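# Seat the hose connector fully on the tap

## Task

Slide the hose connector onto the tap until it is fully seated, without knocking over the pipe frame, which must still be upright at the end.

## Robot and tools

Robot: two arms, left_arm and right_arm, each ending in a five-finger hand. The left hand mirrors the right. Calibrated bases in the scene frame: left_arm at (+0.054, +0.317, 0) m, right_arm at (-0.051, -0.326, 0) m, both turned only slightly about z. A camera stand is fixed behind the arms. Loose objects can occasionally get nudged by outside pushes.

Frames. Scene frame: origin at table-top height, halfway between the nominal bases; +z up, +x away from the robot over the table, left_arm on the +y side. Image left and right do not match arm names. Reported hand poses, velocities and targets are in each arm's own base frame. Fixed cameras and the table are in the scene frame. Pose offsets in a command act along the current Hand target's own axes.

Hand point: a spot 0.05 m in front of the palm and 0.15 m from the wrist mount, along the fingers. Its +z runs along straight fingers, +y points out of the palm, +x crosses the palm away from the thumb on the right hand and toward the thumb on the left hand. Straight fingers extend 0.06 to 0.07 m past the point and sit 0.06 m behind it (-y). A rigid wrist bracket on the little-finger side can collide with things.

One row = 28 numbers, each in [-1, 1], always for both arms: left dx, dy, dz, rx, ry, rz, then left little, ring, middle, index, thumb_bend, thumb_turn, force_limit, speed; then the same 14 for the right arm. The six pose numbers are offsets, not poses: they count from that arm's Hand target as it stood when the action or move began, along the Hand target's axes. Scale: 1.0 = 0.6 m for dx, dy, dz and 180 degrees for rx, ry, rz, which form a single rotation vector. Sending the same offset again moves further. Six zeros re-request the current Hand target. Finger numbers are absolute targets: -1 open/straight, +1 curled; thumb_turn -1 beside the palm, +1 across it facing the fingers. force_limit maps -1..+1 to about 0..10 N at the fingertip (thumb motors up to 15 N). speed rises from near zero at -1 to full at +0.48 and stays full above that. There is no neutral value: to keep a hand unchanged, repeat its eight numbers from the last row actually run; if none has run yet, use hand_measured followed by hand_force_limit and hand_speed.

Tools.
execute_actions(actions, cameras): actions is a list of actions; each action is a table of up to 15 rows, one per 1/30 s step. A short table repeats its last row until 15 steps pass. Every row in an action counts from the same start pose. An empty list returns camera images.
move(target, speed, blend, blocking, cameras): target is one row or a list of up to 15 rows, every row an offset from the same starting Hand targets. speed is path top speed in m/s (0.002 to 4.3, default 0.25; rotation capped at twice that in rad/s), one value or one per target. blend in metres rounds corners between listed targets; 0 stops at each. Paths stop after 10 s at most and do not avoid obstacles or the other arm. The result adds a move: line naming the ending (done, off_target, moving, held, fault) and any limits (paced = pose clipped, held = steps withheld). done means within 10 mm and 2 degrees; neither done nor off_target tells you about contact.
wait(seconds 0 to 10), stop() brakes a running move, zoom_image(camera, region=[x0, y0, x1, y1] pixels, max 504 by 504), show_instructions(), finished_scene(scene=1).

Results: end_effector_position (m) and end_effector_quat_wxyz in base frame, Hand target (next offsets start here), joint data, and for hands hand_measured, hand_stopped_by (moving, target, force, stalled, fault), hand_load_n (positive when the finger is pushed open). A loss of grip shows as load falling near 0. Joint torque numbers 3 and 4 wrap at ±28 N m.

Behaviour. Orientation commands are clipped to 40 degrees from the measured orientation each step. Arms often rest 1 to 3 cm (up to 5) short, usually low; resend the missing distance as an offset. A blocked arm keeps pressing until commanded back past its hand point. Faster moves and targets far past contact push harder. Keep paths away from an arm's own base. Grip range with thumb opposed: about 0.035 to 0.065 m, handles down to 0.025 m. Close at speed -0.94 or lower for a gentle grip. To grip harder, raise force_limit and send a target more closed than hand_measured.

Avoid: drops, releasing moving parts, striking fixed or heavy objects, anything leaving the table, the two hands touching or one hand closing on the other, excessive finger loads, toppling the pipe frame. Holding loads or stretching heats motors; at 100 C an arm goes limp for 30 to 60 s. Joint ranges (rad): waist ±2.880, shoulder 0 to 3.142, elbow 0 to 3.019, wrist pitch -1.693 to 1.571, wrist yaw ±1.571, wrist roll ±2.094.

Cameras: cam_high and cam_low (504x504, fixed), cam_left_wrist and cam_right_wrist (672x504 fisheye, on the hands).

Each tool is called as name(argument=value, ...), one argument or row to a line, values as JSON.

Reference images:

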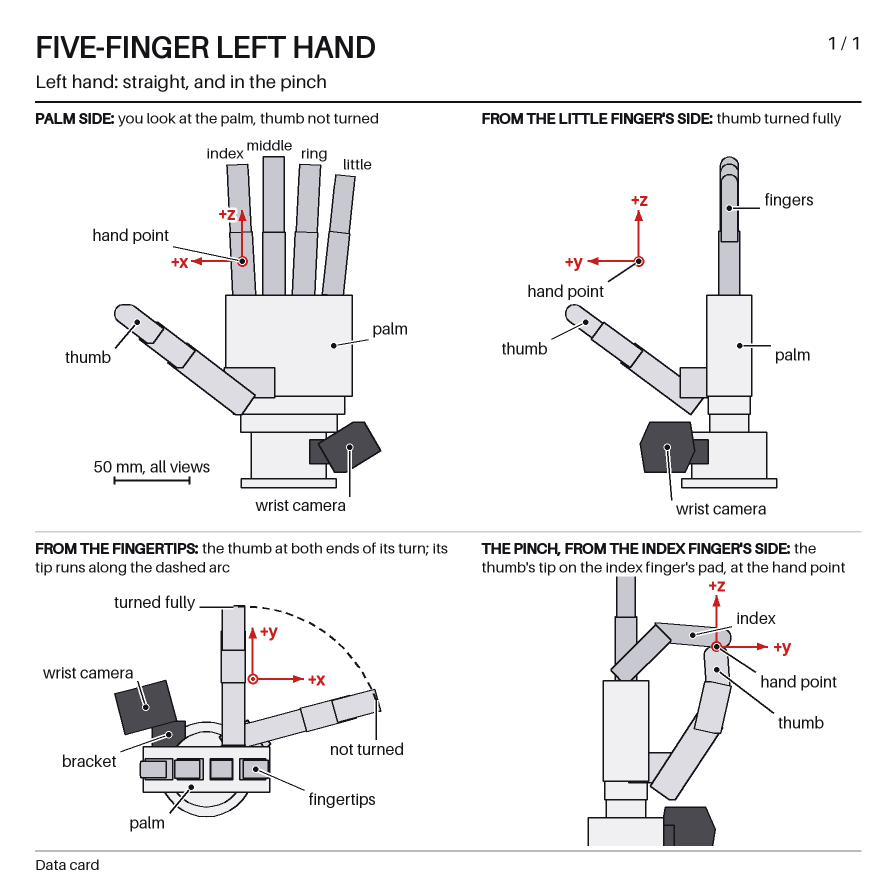

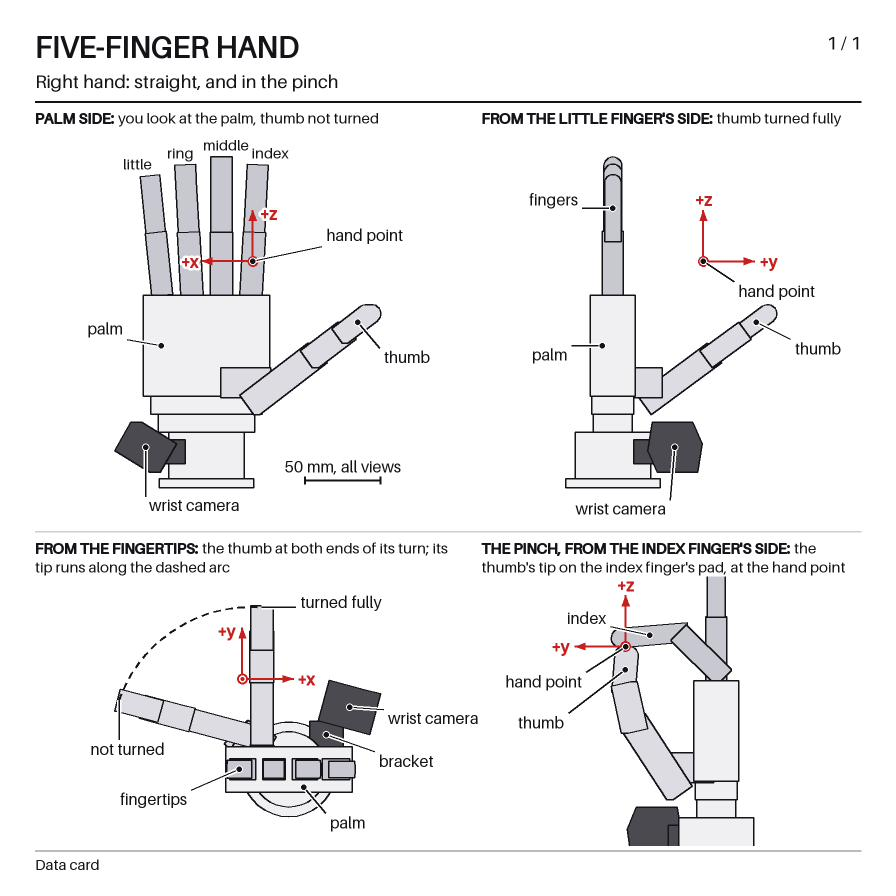

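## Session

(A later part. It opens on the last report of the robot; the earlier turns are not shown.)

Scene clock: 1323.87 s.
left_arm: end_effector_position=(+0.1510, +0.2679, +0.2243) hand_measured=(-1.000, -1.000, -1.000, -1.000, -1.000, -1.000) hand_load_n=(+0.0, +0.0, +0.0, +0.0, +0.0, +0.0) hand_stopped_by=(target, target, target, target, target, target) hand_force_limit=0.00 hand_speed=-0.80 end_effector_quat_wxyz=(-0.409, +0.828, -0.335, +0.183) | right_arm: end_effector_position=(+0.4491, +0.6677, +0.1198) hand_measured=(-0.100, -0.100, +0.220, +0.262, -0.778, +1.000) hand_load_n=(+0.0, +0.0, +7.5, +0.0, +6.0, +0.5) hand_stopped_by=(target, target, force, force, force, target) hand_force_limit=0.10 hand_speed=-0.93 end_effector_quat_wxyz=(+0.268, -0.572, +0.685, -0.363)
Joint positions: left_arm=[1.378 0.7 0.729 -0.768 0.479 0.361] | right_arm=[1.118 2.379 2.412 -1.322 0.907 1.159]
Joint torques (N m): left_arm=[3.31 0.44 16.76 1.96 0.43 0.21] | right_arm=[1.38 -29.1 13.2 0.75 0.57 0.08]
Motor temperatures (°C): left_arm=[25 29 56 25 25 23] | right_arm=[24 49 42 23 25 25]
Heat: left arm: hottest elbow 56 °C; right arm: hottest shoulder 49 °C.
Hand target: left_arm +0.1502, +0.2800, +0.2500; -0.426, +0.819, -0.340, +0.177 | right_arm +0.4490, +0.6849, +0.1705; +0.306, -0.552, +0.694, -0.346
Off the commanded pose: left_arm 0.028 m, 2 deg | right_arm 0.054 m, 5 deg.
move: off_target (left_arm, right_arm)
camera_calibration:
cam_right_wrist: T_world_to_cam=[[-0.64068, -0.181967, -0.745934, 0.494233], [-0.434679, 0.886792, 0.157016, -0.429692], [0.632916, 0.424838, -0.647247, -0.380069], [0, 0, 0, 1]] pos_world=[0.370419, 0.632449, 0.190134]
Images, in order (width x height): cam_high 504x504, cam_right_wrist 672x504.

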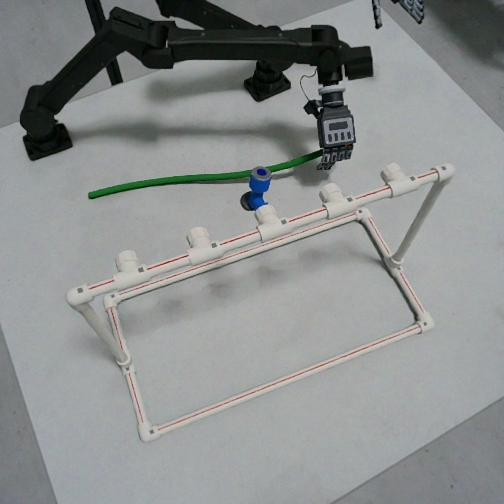

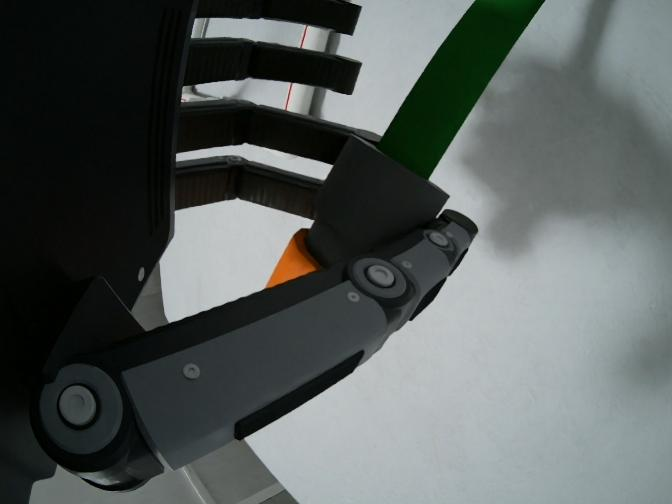

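move(
  target=[0,0,0,0,0,0,-1,-1,-1,-1,-1,-1,0,-0.8,0.4223,-0.1798,-0.108,-0.0741,-0.335,0.3545,-0.1,-0.1,0.7,0.7,0.3,1,0.1,-0.93],
  speed=0.2,
  cameras=["all"],
)

Scene clock: 1383.17 s.
left_arm: end_effector_position=(+0.1510, +0.2679, +0.2243) hand_measured=(-1.000, -1.000, -1.000, -1.000, -1.000, -1.000) hand_load_n=(+0.0, -0.5, +0.0, +0.0, +0.0, +0.0) hand_stopped_by=(target, target, target, target, target, target) hand_force_limit=0.00 hand_speed=-0.80 end_effector_quat_wxyz=(-0.409, +0.828, -0.335, +0.183) | right_arm: end_effector_position=(+0.4016, +0.4363, +0.2658) hand_measured=(-0.100, -0.100, +0.222, +0.260, -0.776, +1.000) hand_load_n=(+0.0, +0.0, +0.0, +2.0, +2.0, -0.5) hand_stopped_by=(target, target, force, force, force, target) hand_force_limit=0.10 hand_speed=-0.93 end_effector_quat_wxyz=(+0.650, -0.258, +0.676, +0.232)
Joint positions: left_arm=[1.378 0.7 0.729 -0.768 0.479 0.361] | right_arm=[0.734 1.453 0.685 0.721 0.027 1.551]
Joint torques (N m): left_arm=[3.31 0.38 16.76 1.94 0.42 0.21] | right_arm=[-0.32 -13.27 6.95 3.43 -0.17 0.22]
Motor temperatures (°C): left_arm=[25 29 56 25 25 23] | right_arm=[24 47 49 23 25 25]
Heat: left arm: hottest elbow 56 °C; right arm: hottest elbow 49 °C.
Hand target: left_arm +0.1502, +0.2800, +0.2500; -0.426, +0.819, -0.340, +0.177 | right_arm +0.4048, +0.4300, +0.2852; +0.665, -0.242, +0.664, +0.242
Off the commanded pose: left_arm 0.028 m, 2 deg | right_arm 0.020 m, 3 deg.
move: off_target (left_arm, right_arm)
camera_calibration:
cam_left_wrist: T_world_to_cam=[[0.560325, 0.28992, 0.775875, -0.336067], [0.319509, -0.939895, 0.120464, 0.194216], [0.764166, 0.1804, -0.619279, 0.0902482], [0, 0, 0, 1]] pos_world=[0.0572884, 0.263695, 0.293239]
cam_right_wrist: T_world_to_cam=[[-0.650877, 0.701532, -0.290193, 0.0282119], [-0.571436, -0.201054, 0.795637, 0.0916647], [0.49982, 0.683689, 0.531742, -0.530074], [0, 0, 0, 1]] pos_world=[0.335685, 0.361043, 0.217118]

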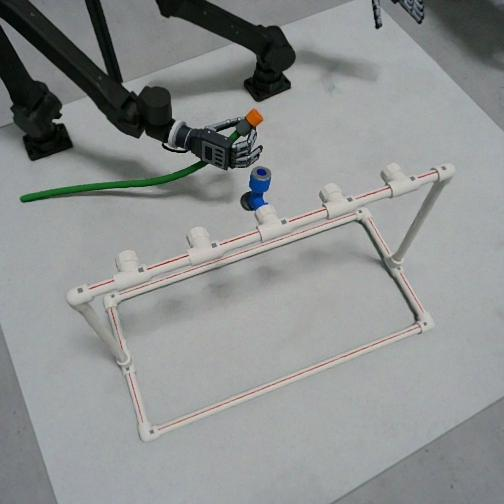

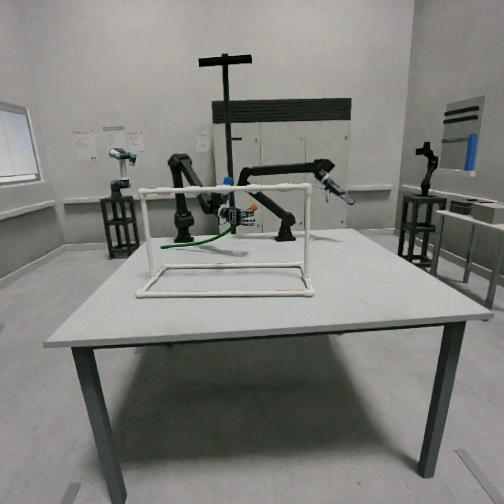

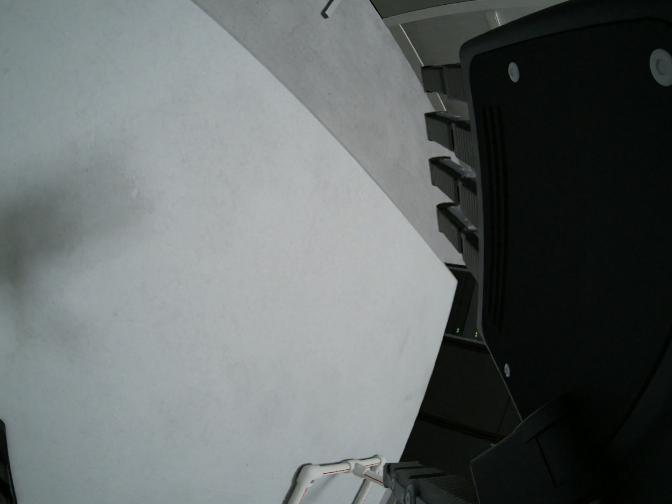

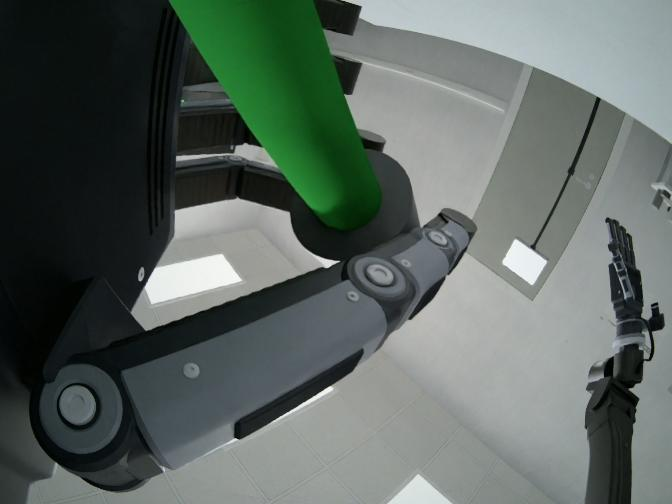

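zoom_image(
  camera="cam_high",
  region=[160, 80, 300, 220],
)

zoom_image(
  camera="cam_low",
  region=[190, 170, 290, 260],
)

zoom_image(
  camera="cam_right_wrist",
  region=[160, 0, 500, 330],
)

Scaled by 3.600.

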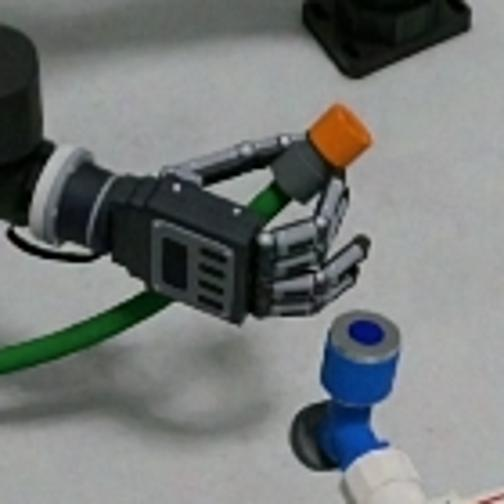

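Scaled by 5.040.

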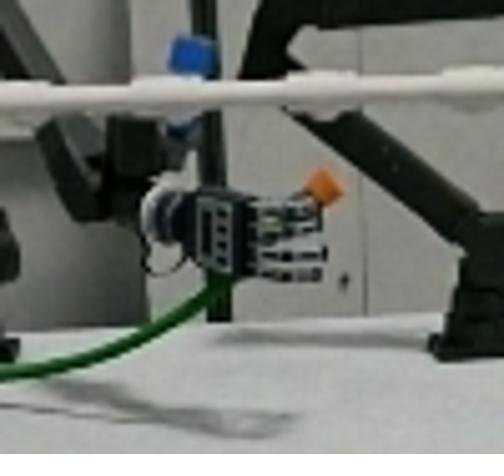

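Scaled by 1.482 from the camera's 672x504 image, which has a finer 960x720 frame.

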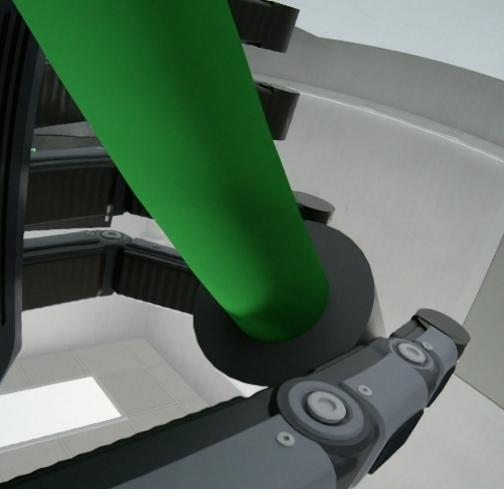

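move(
  target=[0,0,0,0,0,0,-1,-1,-1,-1,-1,-1,0,-0.8,0,0,0,0,0,0,-0.1,-0.1,0.75,0.75,0.35,1,0.2,-0.94],
  speed=0.2,
  cameras=["cam_right_wrist", "cam_high"],
)

Scene clock: 1489.87 s.
left_arm: end_effector_position=(+0.1510, +0.2679, +0.2243) hand_measured=(-1.000, -1.000, -1.000, -1.000, -1.000, -1.000) hand_load_n=(+0.0, +0.0, +0.0, +0.0, +0.0, +0.0) hand_stopped_by=(target, target, target, target, target, target) hand_force_limit=0.00 hand_speed=-0.80 end_effector_quat_wxyz=(-0.409, +0.828, -0.335, +0.183) | right_arm: end_effector_position=(+0.4017, +0.4363, +0.2659) hand_measured=(-0.100, -0.100, +0.292, +0.276, -0.752, +1.000) hand_load_n=(+0.0, +0.0, +6.0, +6.5, +9.0, +0.5) hand_stopped_by=(target, target, force, force, force, target) hand_force_limit=0.20 hand_speed=-0.94 end_effector_quat_wxyz=(+0.650, -0.257, +0.676, +0.232)
Joint positions: left_arm=[1.378 0.7 0.729 -0.768 0.479 0.361] | right_arm=[0.734 1.453 0.685 0.721 0.027 1.552]
Joint torques (N m): left_arm=[3.31 0.44 16.75 1.95 0.42 0.21] | right_arm=[-0.32 -13.27 6.93 3.43 -0.16 0.19]
Motor temperatures (°C): left_arm=[25 29 58 25 25 23] | right_arm=[24 41 42 24 25 25]
Heat: left arm: hottest elbow 58 °C; right arm: hottest elbow 42 °C.
Hand target: left_arm +0.1502, +0.2800, +0.2500; -0.426, +0.819, -0.340, +0.177 | right_arm +0.4048, +0.4300, +0.2851; +0.665, -0.242, +0.664, +0.242
Off the commanded pose: left_arm 0.028 m, 2 deg | right_arm 0.021 m, 3 deg.
move: off_target (left_arm, right_arm)
camera_calibration:
cam_right_wrist: T_world_to_cam=[[-0.651025, 0.701716, -0.289414, 0.0279566], [-0.571026, -0.201556, 0.795804, 0.0916919], [0.500095, 0.683352, 0.531916, -0.530151], [0, 0, 0, 1]] pos_world=[0.335685, 0.361143, 0.217118]
Images, in order (width x height): cam_high 504x504, cam_right_wrist 672x504.

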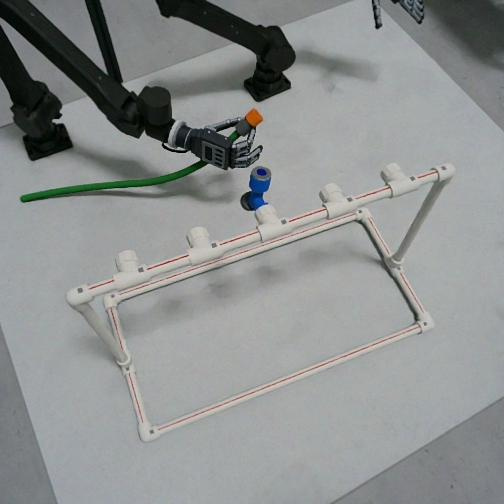

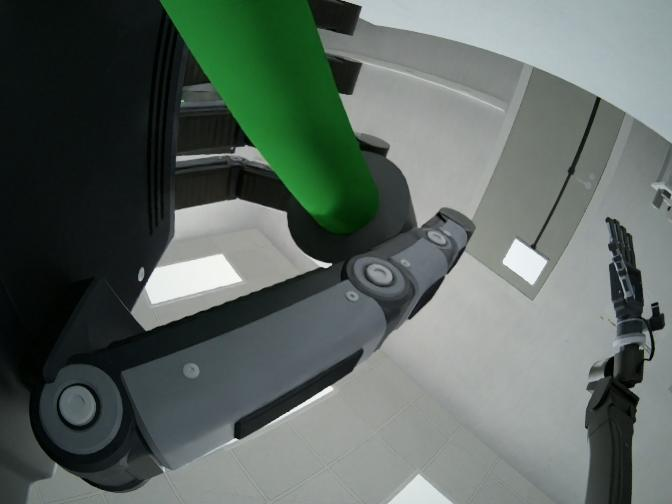

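execute_actions(
  actions=[],
  cameras=["cam_low", "cam_high"],
)

zoom_image(
  camera="cam_low",
  region=[225, 190, 275, 240],
)

zoom_image(
  camera="cam_high",
  region=[200, 95, 280, 175],
)

Scene clock: 1512.93 s.
left_arm: end_effector_position=(+0.1510, +0.2679, +0.2243) hand_measured=(-1.000, -1.000, -1.000, -1.000, -1.000, -1.000) hand_load_n=(+0.0, +0.0, +0.0, +0.0, +0.0, +0.0) hand_stopped_by=(target, target, target, target, target, target) hand_force_limit=0.00 hand_speed=-0.80 end_effector_quat_wxyz=(-0.409, +0.828, -0.335, +0.183) | right_arm: end_effector_position=(+0.4017, +0.4363, +0.2659) hand_measured=(-0.100, -0.100, +0.292, +0.276, -0.752, +1.000) hand_load_n=(+0.0, +0.0, +6.0, +6.5, +8.5, +0.5) hand_stopped_by=(target, target, force, force, force, target) hand_force_limit=0.20 hand_speed=-0.94 end_effector_quat_wxyz=(+0.650, -0.257, +0.676, +0.232)
Joint positions: left_arm=[1.378 0.7 0.729 -0.768 0.479 0.361] | right_arm=[0.734 1.453 0.685 0.721 0.027 1.552]
Joint velocities: within noise
Joint torques (N m): left_arm=[3.37 0.5 16.76 1.95 0.42 0.21] | right_arm=[-0.32 -13.27 6.9 3.48 -0.16 0.19]
Motor temperatures (°C): left_arm=[25 29 58 25 25 23] | right_arm=[24 40 42 24 25 25]
Heat: left arm: hottest elbow 58 °C; right arm: hottest elbow 42 °C.
Hand target: left_arm +0.1502, +0.2800, +0.2500; -0.426, +0.819, -0.340, +0.177 | right_arm +0.4048, +0.4300, +0.2851; +0.665, -0.242, +0.664, +0.242
Off the commanded pose: left_arm 0.028 m, 2 deg | right_arm 0.021 m, 3 deg.
Images, in order (width x height): cam_high 504x504, cam_low 504x504.

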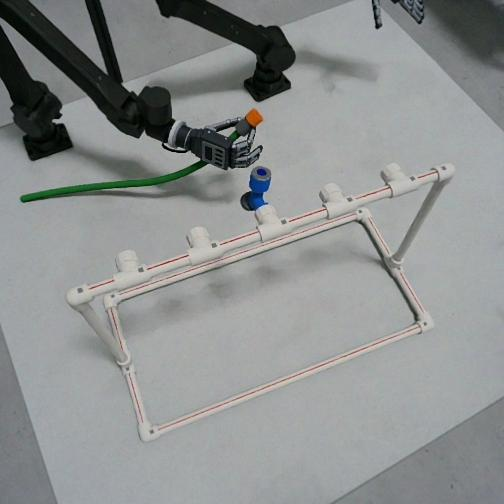

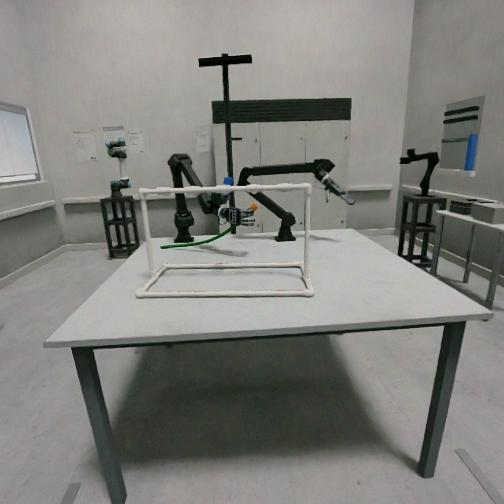

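Scaled by 10.080.

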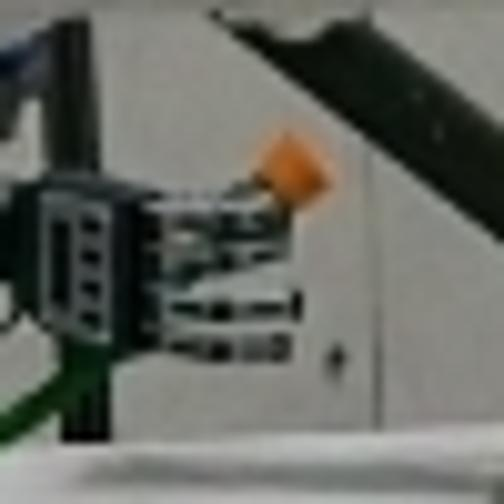

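Scaled by 6.300.

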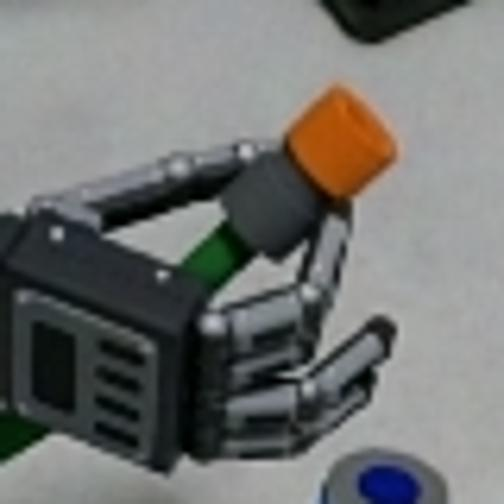

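move(
  target=[
    [0,0,0,0,0,0,-1,-1,-1,-1,-1,-1,0,-0.8,0.0385,-0.308,0.0792,0.2238,-0.111,0.053,-0.1,-0.1,0.75,0.75,0.35,1,0.2,-0.94],
    [0.8778,-0.0395,-0.2197,0.1399,0.5465,0.1725,-1,-1,-1,-1,-1,-1,0,-0.8,0.0385,-0.308,0.0792,0.2238,-0.111,0.053,-0.1,-0.1,0.75,0.75,0.35,1,0.2,-0.94],
  ],
  speed=[0.2, 0.35],
  cameras=["all"],
)

Scene clock: 1717.73 s.
left_arm: end_effector_position=(+0.4418, -0.1554, +0.3218) hand_measured=(-1.000, -1.000, -1.000, -1.000, -1.000, -1.000) hand_load_n=(+0.0, +0.0, +0.0, +0.0, +0.0, +0.0) hand_stopped_by=(target, target, target, target, target, target) hand_force_limit=0.00 hand_speed=-0.80 end_effector_quat_wxyz=(+0.191, -0.217, +0.683, -0.671) | right_arm: end_effector_position=(+0.5504, +0.3209, +0.2347) hand_measured=(-0.100, -0.100, +0.292, +0.276, -0.752, +1.000) hand_load_n=(+0.0, +0.0, +5.5, +6.0, +9.0, +1.5) hand_stopped_by=(target, target, force, force, force, target) hand_force_limit=0.20 hand_speed=-0.94 end_effector_quat_wxyz=(+0.772, +0.071, +0.628, +0.067)
Joint positions: left_arm=[0.065 1.137 0.838 0.247 1.049 0.015] | right_arm=[0.64 1.88 0.812 1.324 0.65 1.613]
Joint torques (N m): left_arm=[1.9 -4.78 16.13 3.21 0.15 -0.07] | right_arm=[-0.21 -15.56 8.35 3.3 -0.06 0.32]
Motor temperatures (°C): left_arm=[25 29 60 25 25 23] | right_arm=[24 39 40 24 24 26]
Heat: left arm: hottest elbow 60 °C; right arm: hottest elbow 40 °C.
Hand target: left_arm +0.4556, -0.1593, +0.3453; +0.201, -0.201, +0.678, -0.678 | right_arm +0.5599, +0.3189, +0.2621; +0.788, +0.100, +0.601, +0.090
Off the commanded pose: left_arm 0.027 m, 2 deg | right_arm 0.029 m, 6 deg.
move: off_target (left_arm, right_arm)
camera_calibration:
cam_left_wrist: T_world_to_cam=[[-0.127993, -0.141625, 0.981611, -0.281192], [-0.976921, -0.152651, -0.149406, 0.473731], [0.171003, -0.97808, -0.118818, -0.0741777], [0, 0, 0, 1]] pos_world=[0.439492, -0.04006, 0.337985]
cam_right_wrist: T_world_to_cam=[[0.0169071, 0.996647, -0.0800558, -0.314623], [-0.748676, 0.0656889, 0.659674, 0.222099], [0.662721, 0.0487827, 0.747276, -0.445561], [0, 0, 0, 1]] pos_world=[0.466882, 0.320714, 0.161257]

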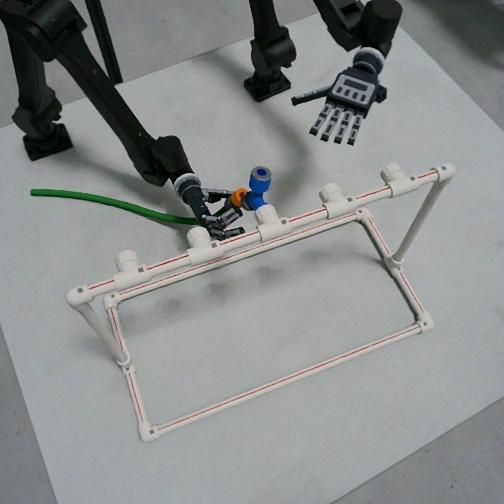

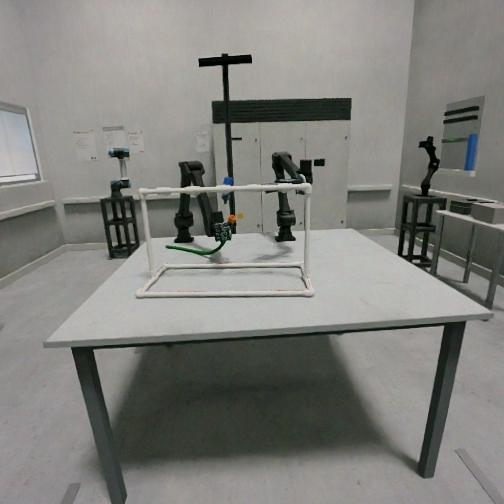

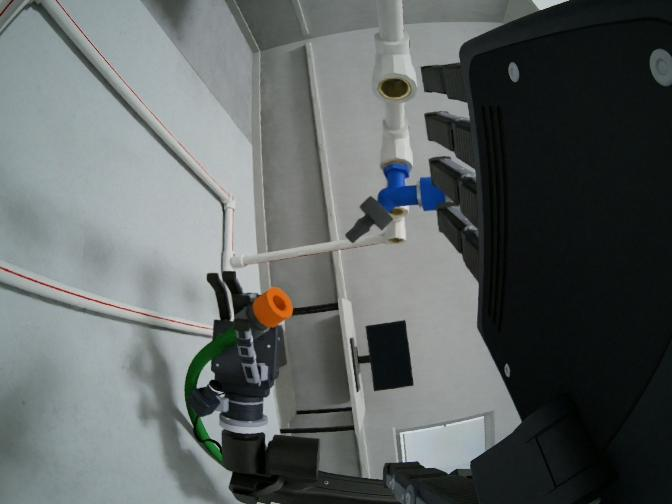

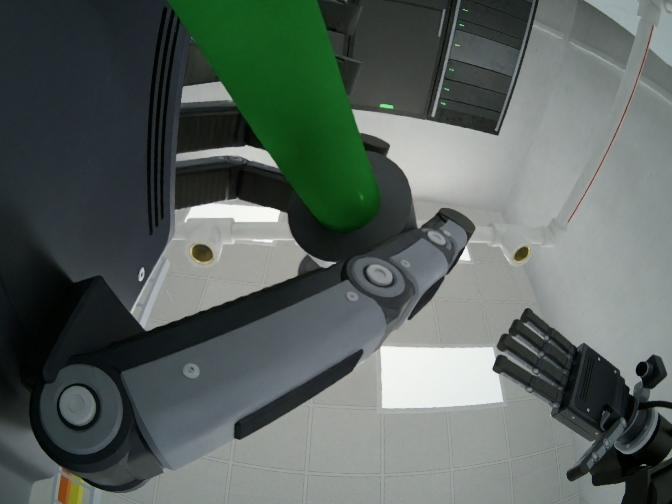

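zoom_image(
  camera="cam_left_wrist",
  region=[180, 130, 480, 400],
)

zoom_image(
  camera="cam_left_wrist",
  region=[330, 150, 450, 250],
)

zoom_image(
  camera="cam_left_wrist",
  region=[190, 260, 310, 380],
)

zoom_image(
  camera="cam_high",
  region=[180, 150, 290, 250],
)

zoom_image(
  camera="cam_low",
  region=[200, 170, 260, 240],
)

Scaled by 1.680 from the camera's 672x504 image, which has a finer 960x720 frame.

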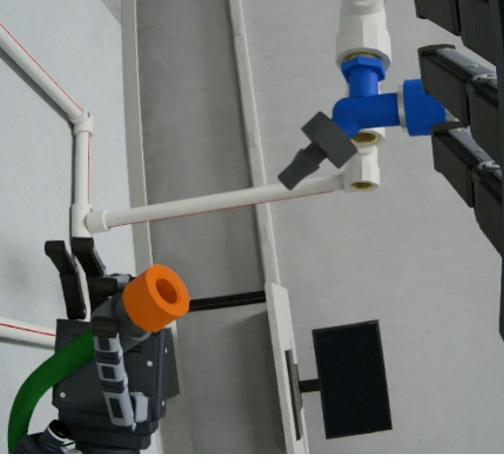

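Scaled by 4.200 from the camera's 672x504 image, which has a finer 960x720 frame.

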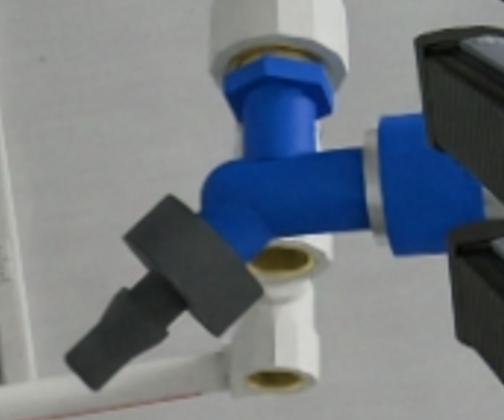

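Scaled by 4.200 from the camera's 672x504 image, which has a finer 960x720 frame.

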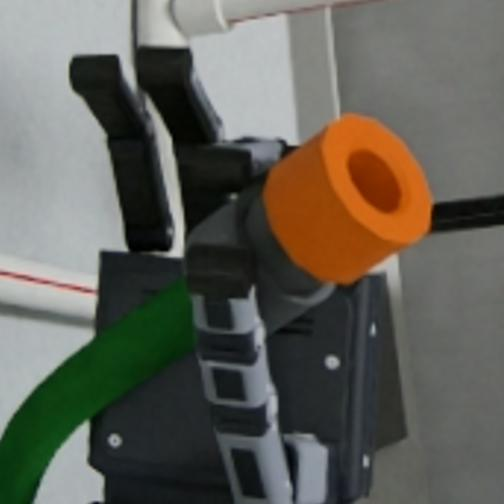

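Scaled by 4.582.

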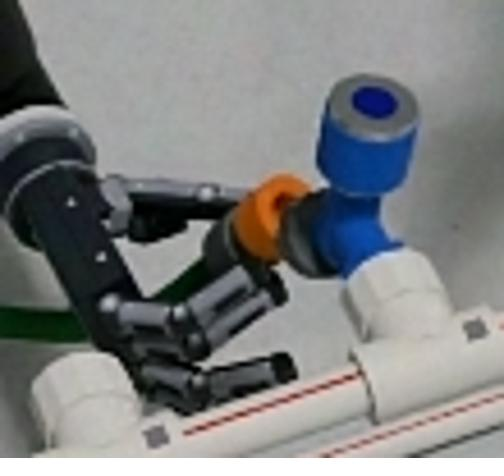

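Scaled by 7.200.

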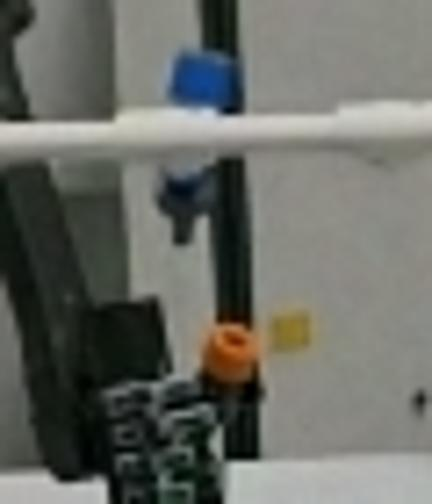

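execute_actions(
  actions=[],
  cameras=["cam_low", "cam_left_wrist", "cam_high"],
)

zoom_image(
  camera="cam_low",
  region=[216, 200, 251, 235],
)

zoom_image(
  camera="cam_high",
  region=[215, 175, 265, 225],
)

zoom_image(
  camera="cam_left_wrist",
  region=[225, 275, 305, 335],
)

Scene clock: 1830.10 s.
left_arm: end_effector_position=(+0.4418, -0.1554, +0.3217) hand_measured=(-1.000, -1.000, -1.000, -1.000, -1.000, -1.000) hand_load_n=(+0.0, +0.0, +0.0, +0.0, +0.0, -0.5) hand_stopped_by=(target, target, target, target, target, target) hand_force_limit=0.00 hand_speed=-0.80 end_effector_quat_wxyz=(+0.191, -0.218, +0.682, -0.671) | right_arm: end_effector_position=(+0.5504, +0.3209, +0.2347) hand_measured=(-0.100, -0.100, +0.292, +0.276, -0.752, +1.000) hand_load_n=(+0.0, +0.0, +5.5, +6.5, +9.0, +1.5) hand_stopped_by=(target, target, force, force, force, target) hand_force_limit=0.20 hand_speed=-0.94 end_effector_quat_wxyz=(+0.772, +0.071, +0.628, +0.067)
Joint positions: left_arm=[0.065 1.137 0.838 0.247 1.049 0.014] | right_arm=[0.64 1.88 0.812 1.324 0.65 1.613]
Joint velocities: within noise
Joint torques (N m): left_arm=[1.9 -4.84 16.12 3.22 0.15 -0.05] | right_arm=[-0.15 -15.68 8.34 3.3 -0.05 0.31]
Motor temperatures (°C): left_arm=[25 29 67 25 25 23] | right_arm=[24 39 40 24 24 26]
Heat: left arm: hottest elbow 67 °C; right arm: hottest elbow 40 °C.
Hand target: left_arm +0.4556, -0.1593, +0.3453; +0.201, -0.201, +0.678, -0.678 | right_arm +0.5599, +0.3189, +0.2621; +0.788, +0.100, +0.601, +0.090
Off the commanded pose: left_arm 0.028 m, 2 deg | right_arm 0.029 m, 6 deg.
camera_calibration:
cam_left_wrist: T_world_to_cam=[[-0.126963, -0.141149, 0.981813, -0.281496], [-0.977076, -0.152734, -0.148308, 0.473393], [0.17089, -0.978136, -0.118522, -0.0742541], [0, 0, 0, 1]] pos_world=[0.439491, -0.0400603, 0.337783]
Images, in order (width x height): cam_high 504x504, cam_low 504x504, cam_left_wrist 672x504.

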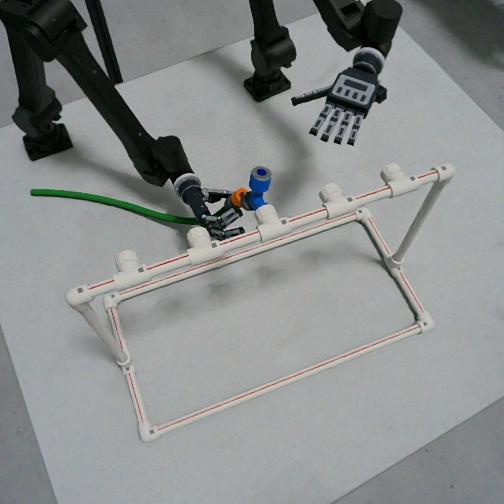

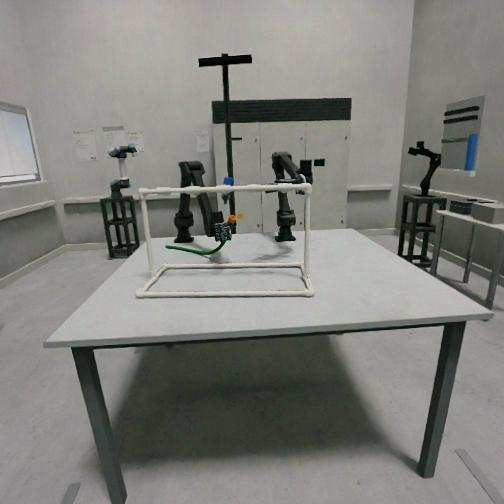

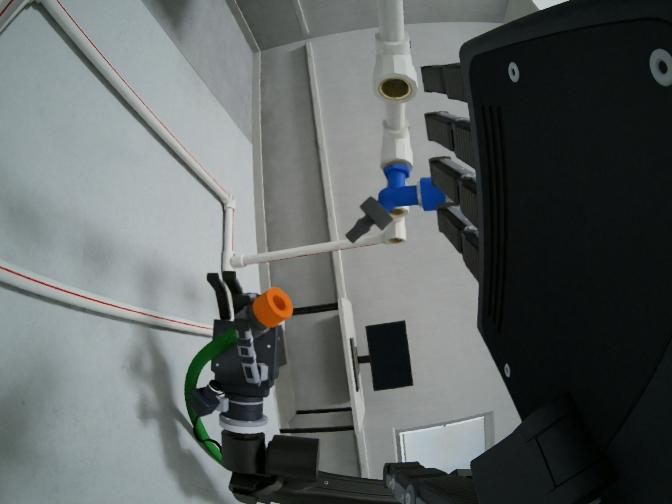

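Scaled by 14.400.

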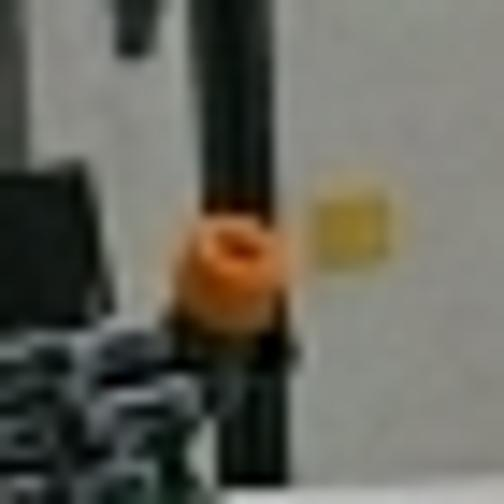

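Scaled by 10.080.

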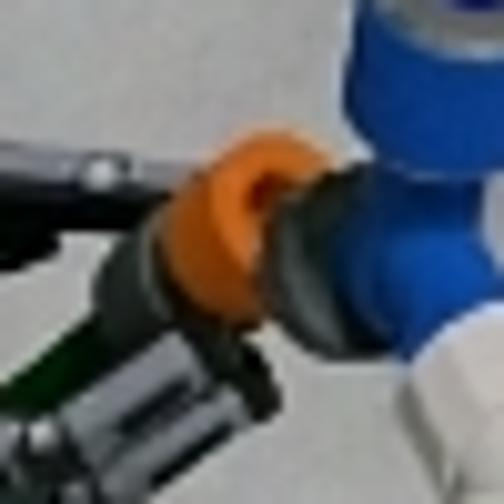

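Scaled by 6.300 from the camera's 672x504 image, which has a finer 960x720 frame.

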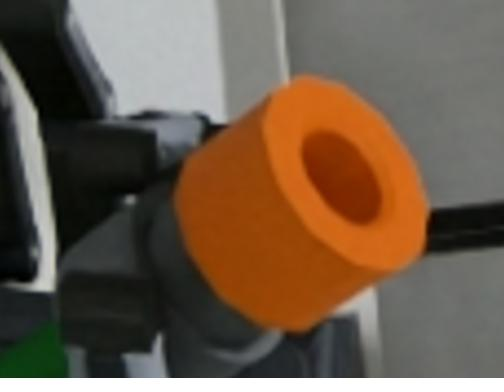

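move(
  target=[-0.0273,-0.0667,-0.042,0,0,0,-1,-1,-1,-1,-1,-1,0,-0.8,-0.0307,-0.0322,0.0183,0.1572,0.0176,0.0058,-0.1,-0.1,0.75,0.75,0.35,1,0.2,-0.94],
  speed=0.15,
  cameras=["all"],
)

zoom_image(
  camera="cam_left_wrist",
  region=[200, 120, 440, 360],
)

Scene clock: 2043.97 s.
left_arm: end_effector_position=(+0.4465, -0.1333, +0.3589) hand_measured=(-1.000, -1.000, -1.000, -1.000, -1.000, -1.000) hand_load_n=(+0.0, +0.0, +0.0, +0.0, +0.0, -0.5) hand_stopped_by=(target, target, target, target, target, target) hand_force_limit=0.00 hand_speed=-0.80 end_effector_quat_wxyz=(+0.189, -0.209, +0.682, -0.675) | right_arm: end_effector_position=(+0.5644, +0.2844, +0.2358) hand_measured=(-0.100, -0.100, +0.292, +0.276, -0.752, +1.000) hand_load_n=(+0.0, +0.0, +5.5, +6.0, +10.0, +3.0) hand_stopped_by=(target, target, force, force, force, target) hand_force_limit=0.20 hand_speed=-0.94 end_effector_quat_wxyz=(+0.711, +0.259, +0.647, -0.092)
Joint positions: left_arm=[0.127 1.137 0.931 0.167 1.127 0.01] | right_arm=[0.734 1.839 0.941 0.986 1.243 1.739]
Joint torques (N m): left_arm=[3.31 -6.3 16.36 1.88 0.18 -0.04] | right_arm=[1.38 -19.08 9.52 1.63 0.09 0.45]
Motor temperatures (°C): left_arm=[25 29 68 25 25 23] | right_arm=[24 38 40 24 24 26]
Heat: left arm: hottest elbow 68 °C; right arm: hottest elbow 40 °C.
Hand target: left_arm +0.4555, -0.1293, +0.3853; +0.201, -0.201, +0.678, -0.678 | right_arm +0.5661, +0.2948, +0.2768; +0.722, +0.292, +0.625, -0.050
Off the commanded pose: left_arm 0.028 m, 2 deg | right_arm 0.042 m, 7 deg.
move: off_target (left_arm, right_arm)
camera_calibration:
cam_left_wrist: T_world_to_cam=[[-0.140105, -0.134935, 0.980899, -0.307291], [-0.977598, -0.13831, -0.15866, 0.492771], [0.157077, -0.981154, -0.112535, -0.0454279], [0, 0, 0, 1]] pos_world=[0.445814, -0.017881, 0.374492]
cam_right_wrist: T_world_to_cam=[[0.466276, 0.884318, -0.0238427, -0.513307], [-0.543669, 0.307714, 0.780856, 0.0211723], [0.697862, -0.351131, 0.624256, -0.330881], [0, 0, 0, 1]] pos_world=[0.481762, 0.331229, 0.177783]

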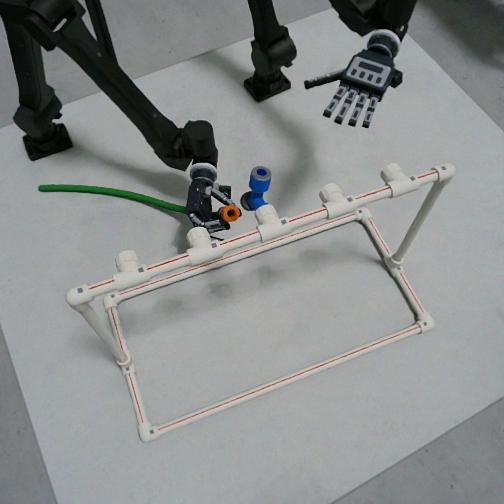

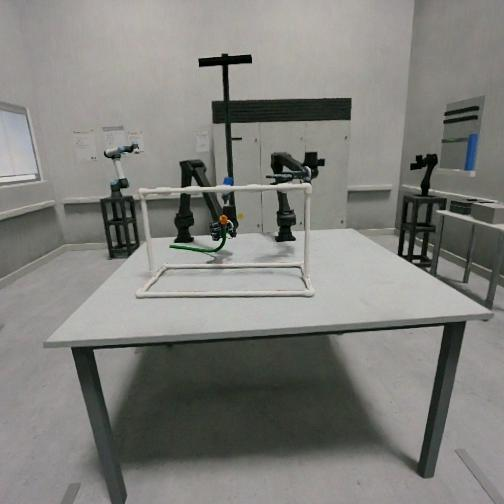

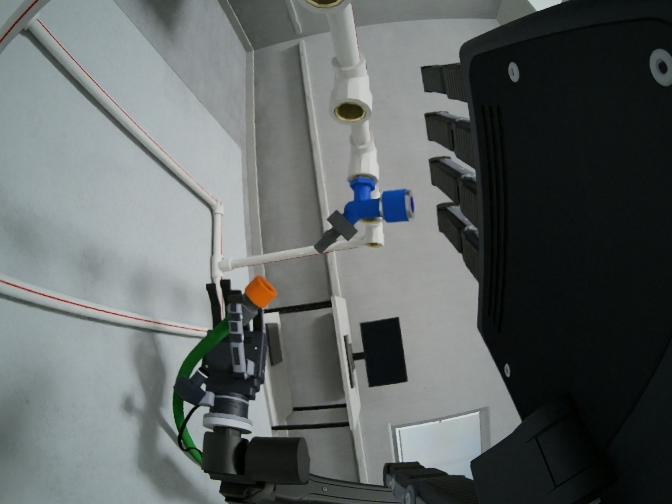

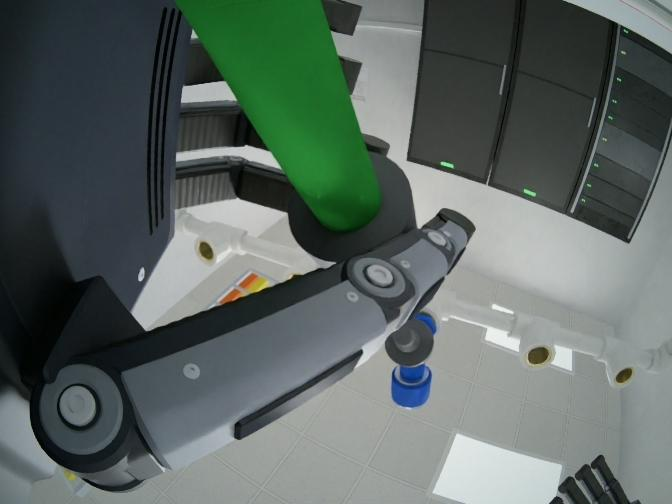

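Scaled by 2.100 from the camera's 672x504 image, which has a finer 960x720 frame.

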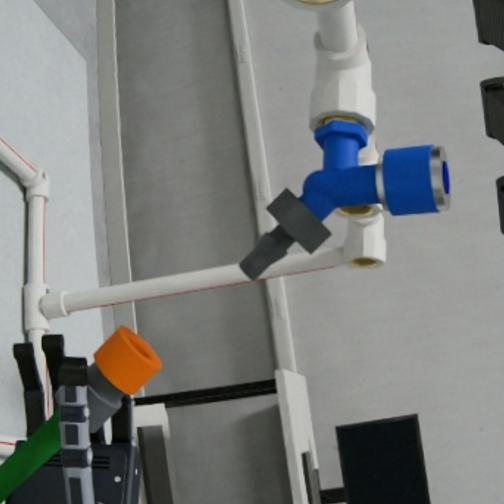

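execute_actions(
  actions=[],
)

zoom_image(
  camera="cam_left_wrist",
  region=[200, 120, 440, 360],
)

zoom_image(
  camera="cam_right_wrist",
  region=[240, 130, 540, 430],
)

Scene clock: 2092.43 s.
left_arm: end_effector_position=(+0.4465, -0.1333, +0.3589) hand_measured=(-1.000, -1.000, -1.000, -1.000, -1.000, -1.000) hand_load_n=(+0.0, +0.0, +0.0, +0.0, +0.0, +0.0) hand_stopped_by=(target, target, target, target, target, target) hand_force_limit=0.00 hand_speed=-0.80 end_effector_quat_wxyz=(+0.189, -0.209, +0.682, -0.675) | right_arm: end_effector_position=(+0.5644, +0.2844, +0.2358) hand_measured=(-0.100, -0.100, +0.292, +0.276, -0.752, +1.000) hand_load_n=(+0.0, +0.0, +5.5, +6.0, +10.0, +3.0) hand_stopped_by=(target, target, force, force, force, target) hand_force_limit=0.20 hand_speed=-0.94 end_effector_quat_wxyz=(+0.711, +0.259, +0.647, -0.092)
Joint positions: left_arm=[0.127 1.137 0.931 0.167 1.127 0.01] | right_arm=[0.734 1.839 0.941 0.986 1.243 1.739]
Joint velocities: within noise
Joint torques (N m): left_arm=[3.25 -6.3 16.35 1.89 0.18 -0.04] | right_arm=[1.44 -19.25 9.54 1.7 0.08 0.44]
Motor temperatures (°C): left_arm=[25 29 62 25 25 23] | right_arm=[24 40 42 24 24 26]
Heat: left arm: hottest elbow 62 °C; right arm: hottest elbow 42 °C.
Hand target: left_arm +0.4555, -0.1293, +0.3853; +0.201, -0.201, +0.678, -0.678 | right_arm +0.5661, +0.2948, +0.2767; +0.722, +0.292, +0.625, -0.050
Off the commanded pose: left_arm 0.028 m, 2 deg | right_arm 0.043 m, 7 deg.
camera_calibration:
cam_left_wrist: T_world_to_cam=[[-0.140105, -0.134935, 0.980899, -0.307291], [-0.977598, -0.13831, -0.15866, 0.492771], [0.157077, -0.981154, -0.112535, -0.0454279], [0, 0, 0, 1]] pos_world=[0.445814, -0.017881, 0.374492]
cam_right_wrist: T_world_to_cam=[[0.466254, 0.884332, -0.0237471, -0.513318], [-0.543598, 0.307577, 0.78096, 0.0211654], [0.697932, -0.351217, 0.62413, -0.330863], [0, 0, 0, 1]] pos_world=[0.481762, 0.331229, 0.177783]

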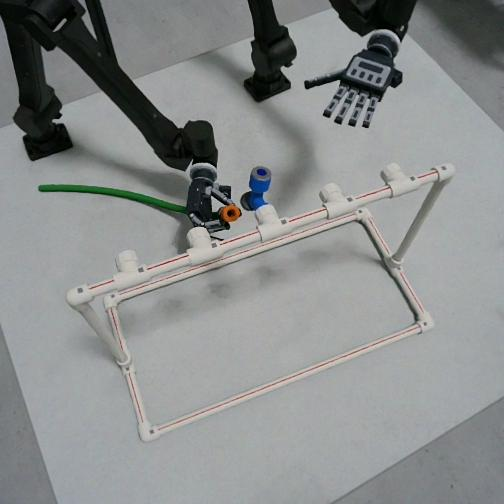

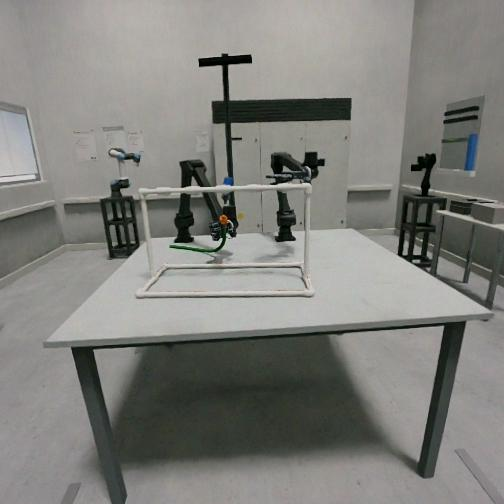

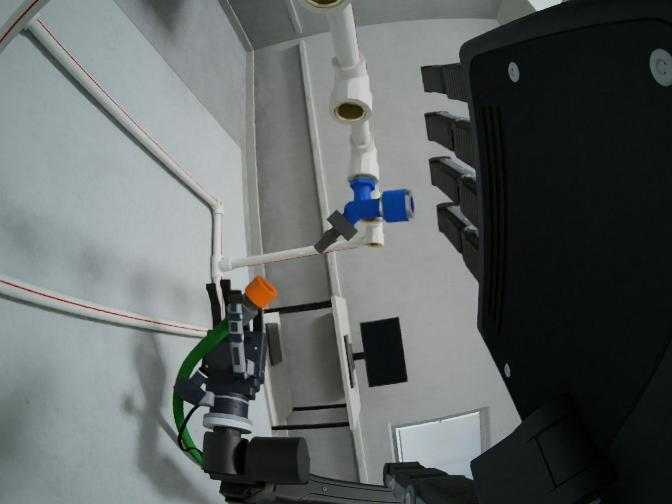

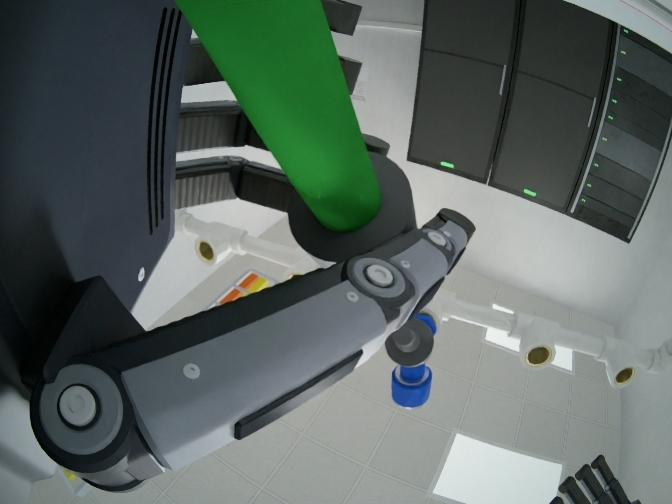

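Scaled by 2.100 from the camera's 672x504 image, which has a finer 960x720 frame.

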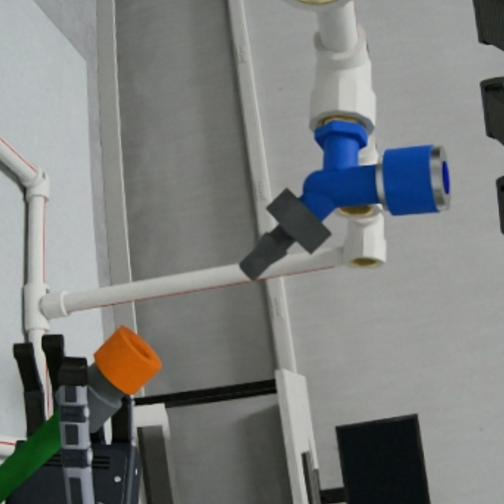

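Scaled by 1.680 from the camera's 672x504 image, which has a finer 960x720 frame.

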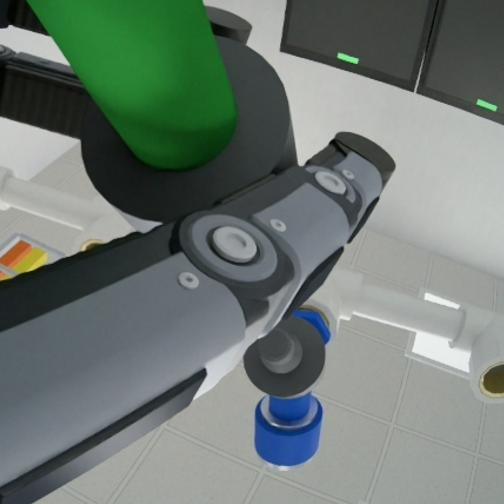

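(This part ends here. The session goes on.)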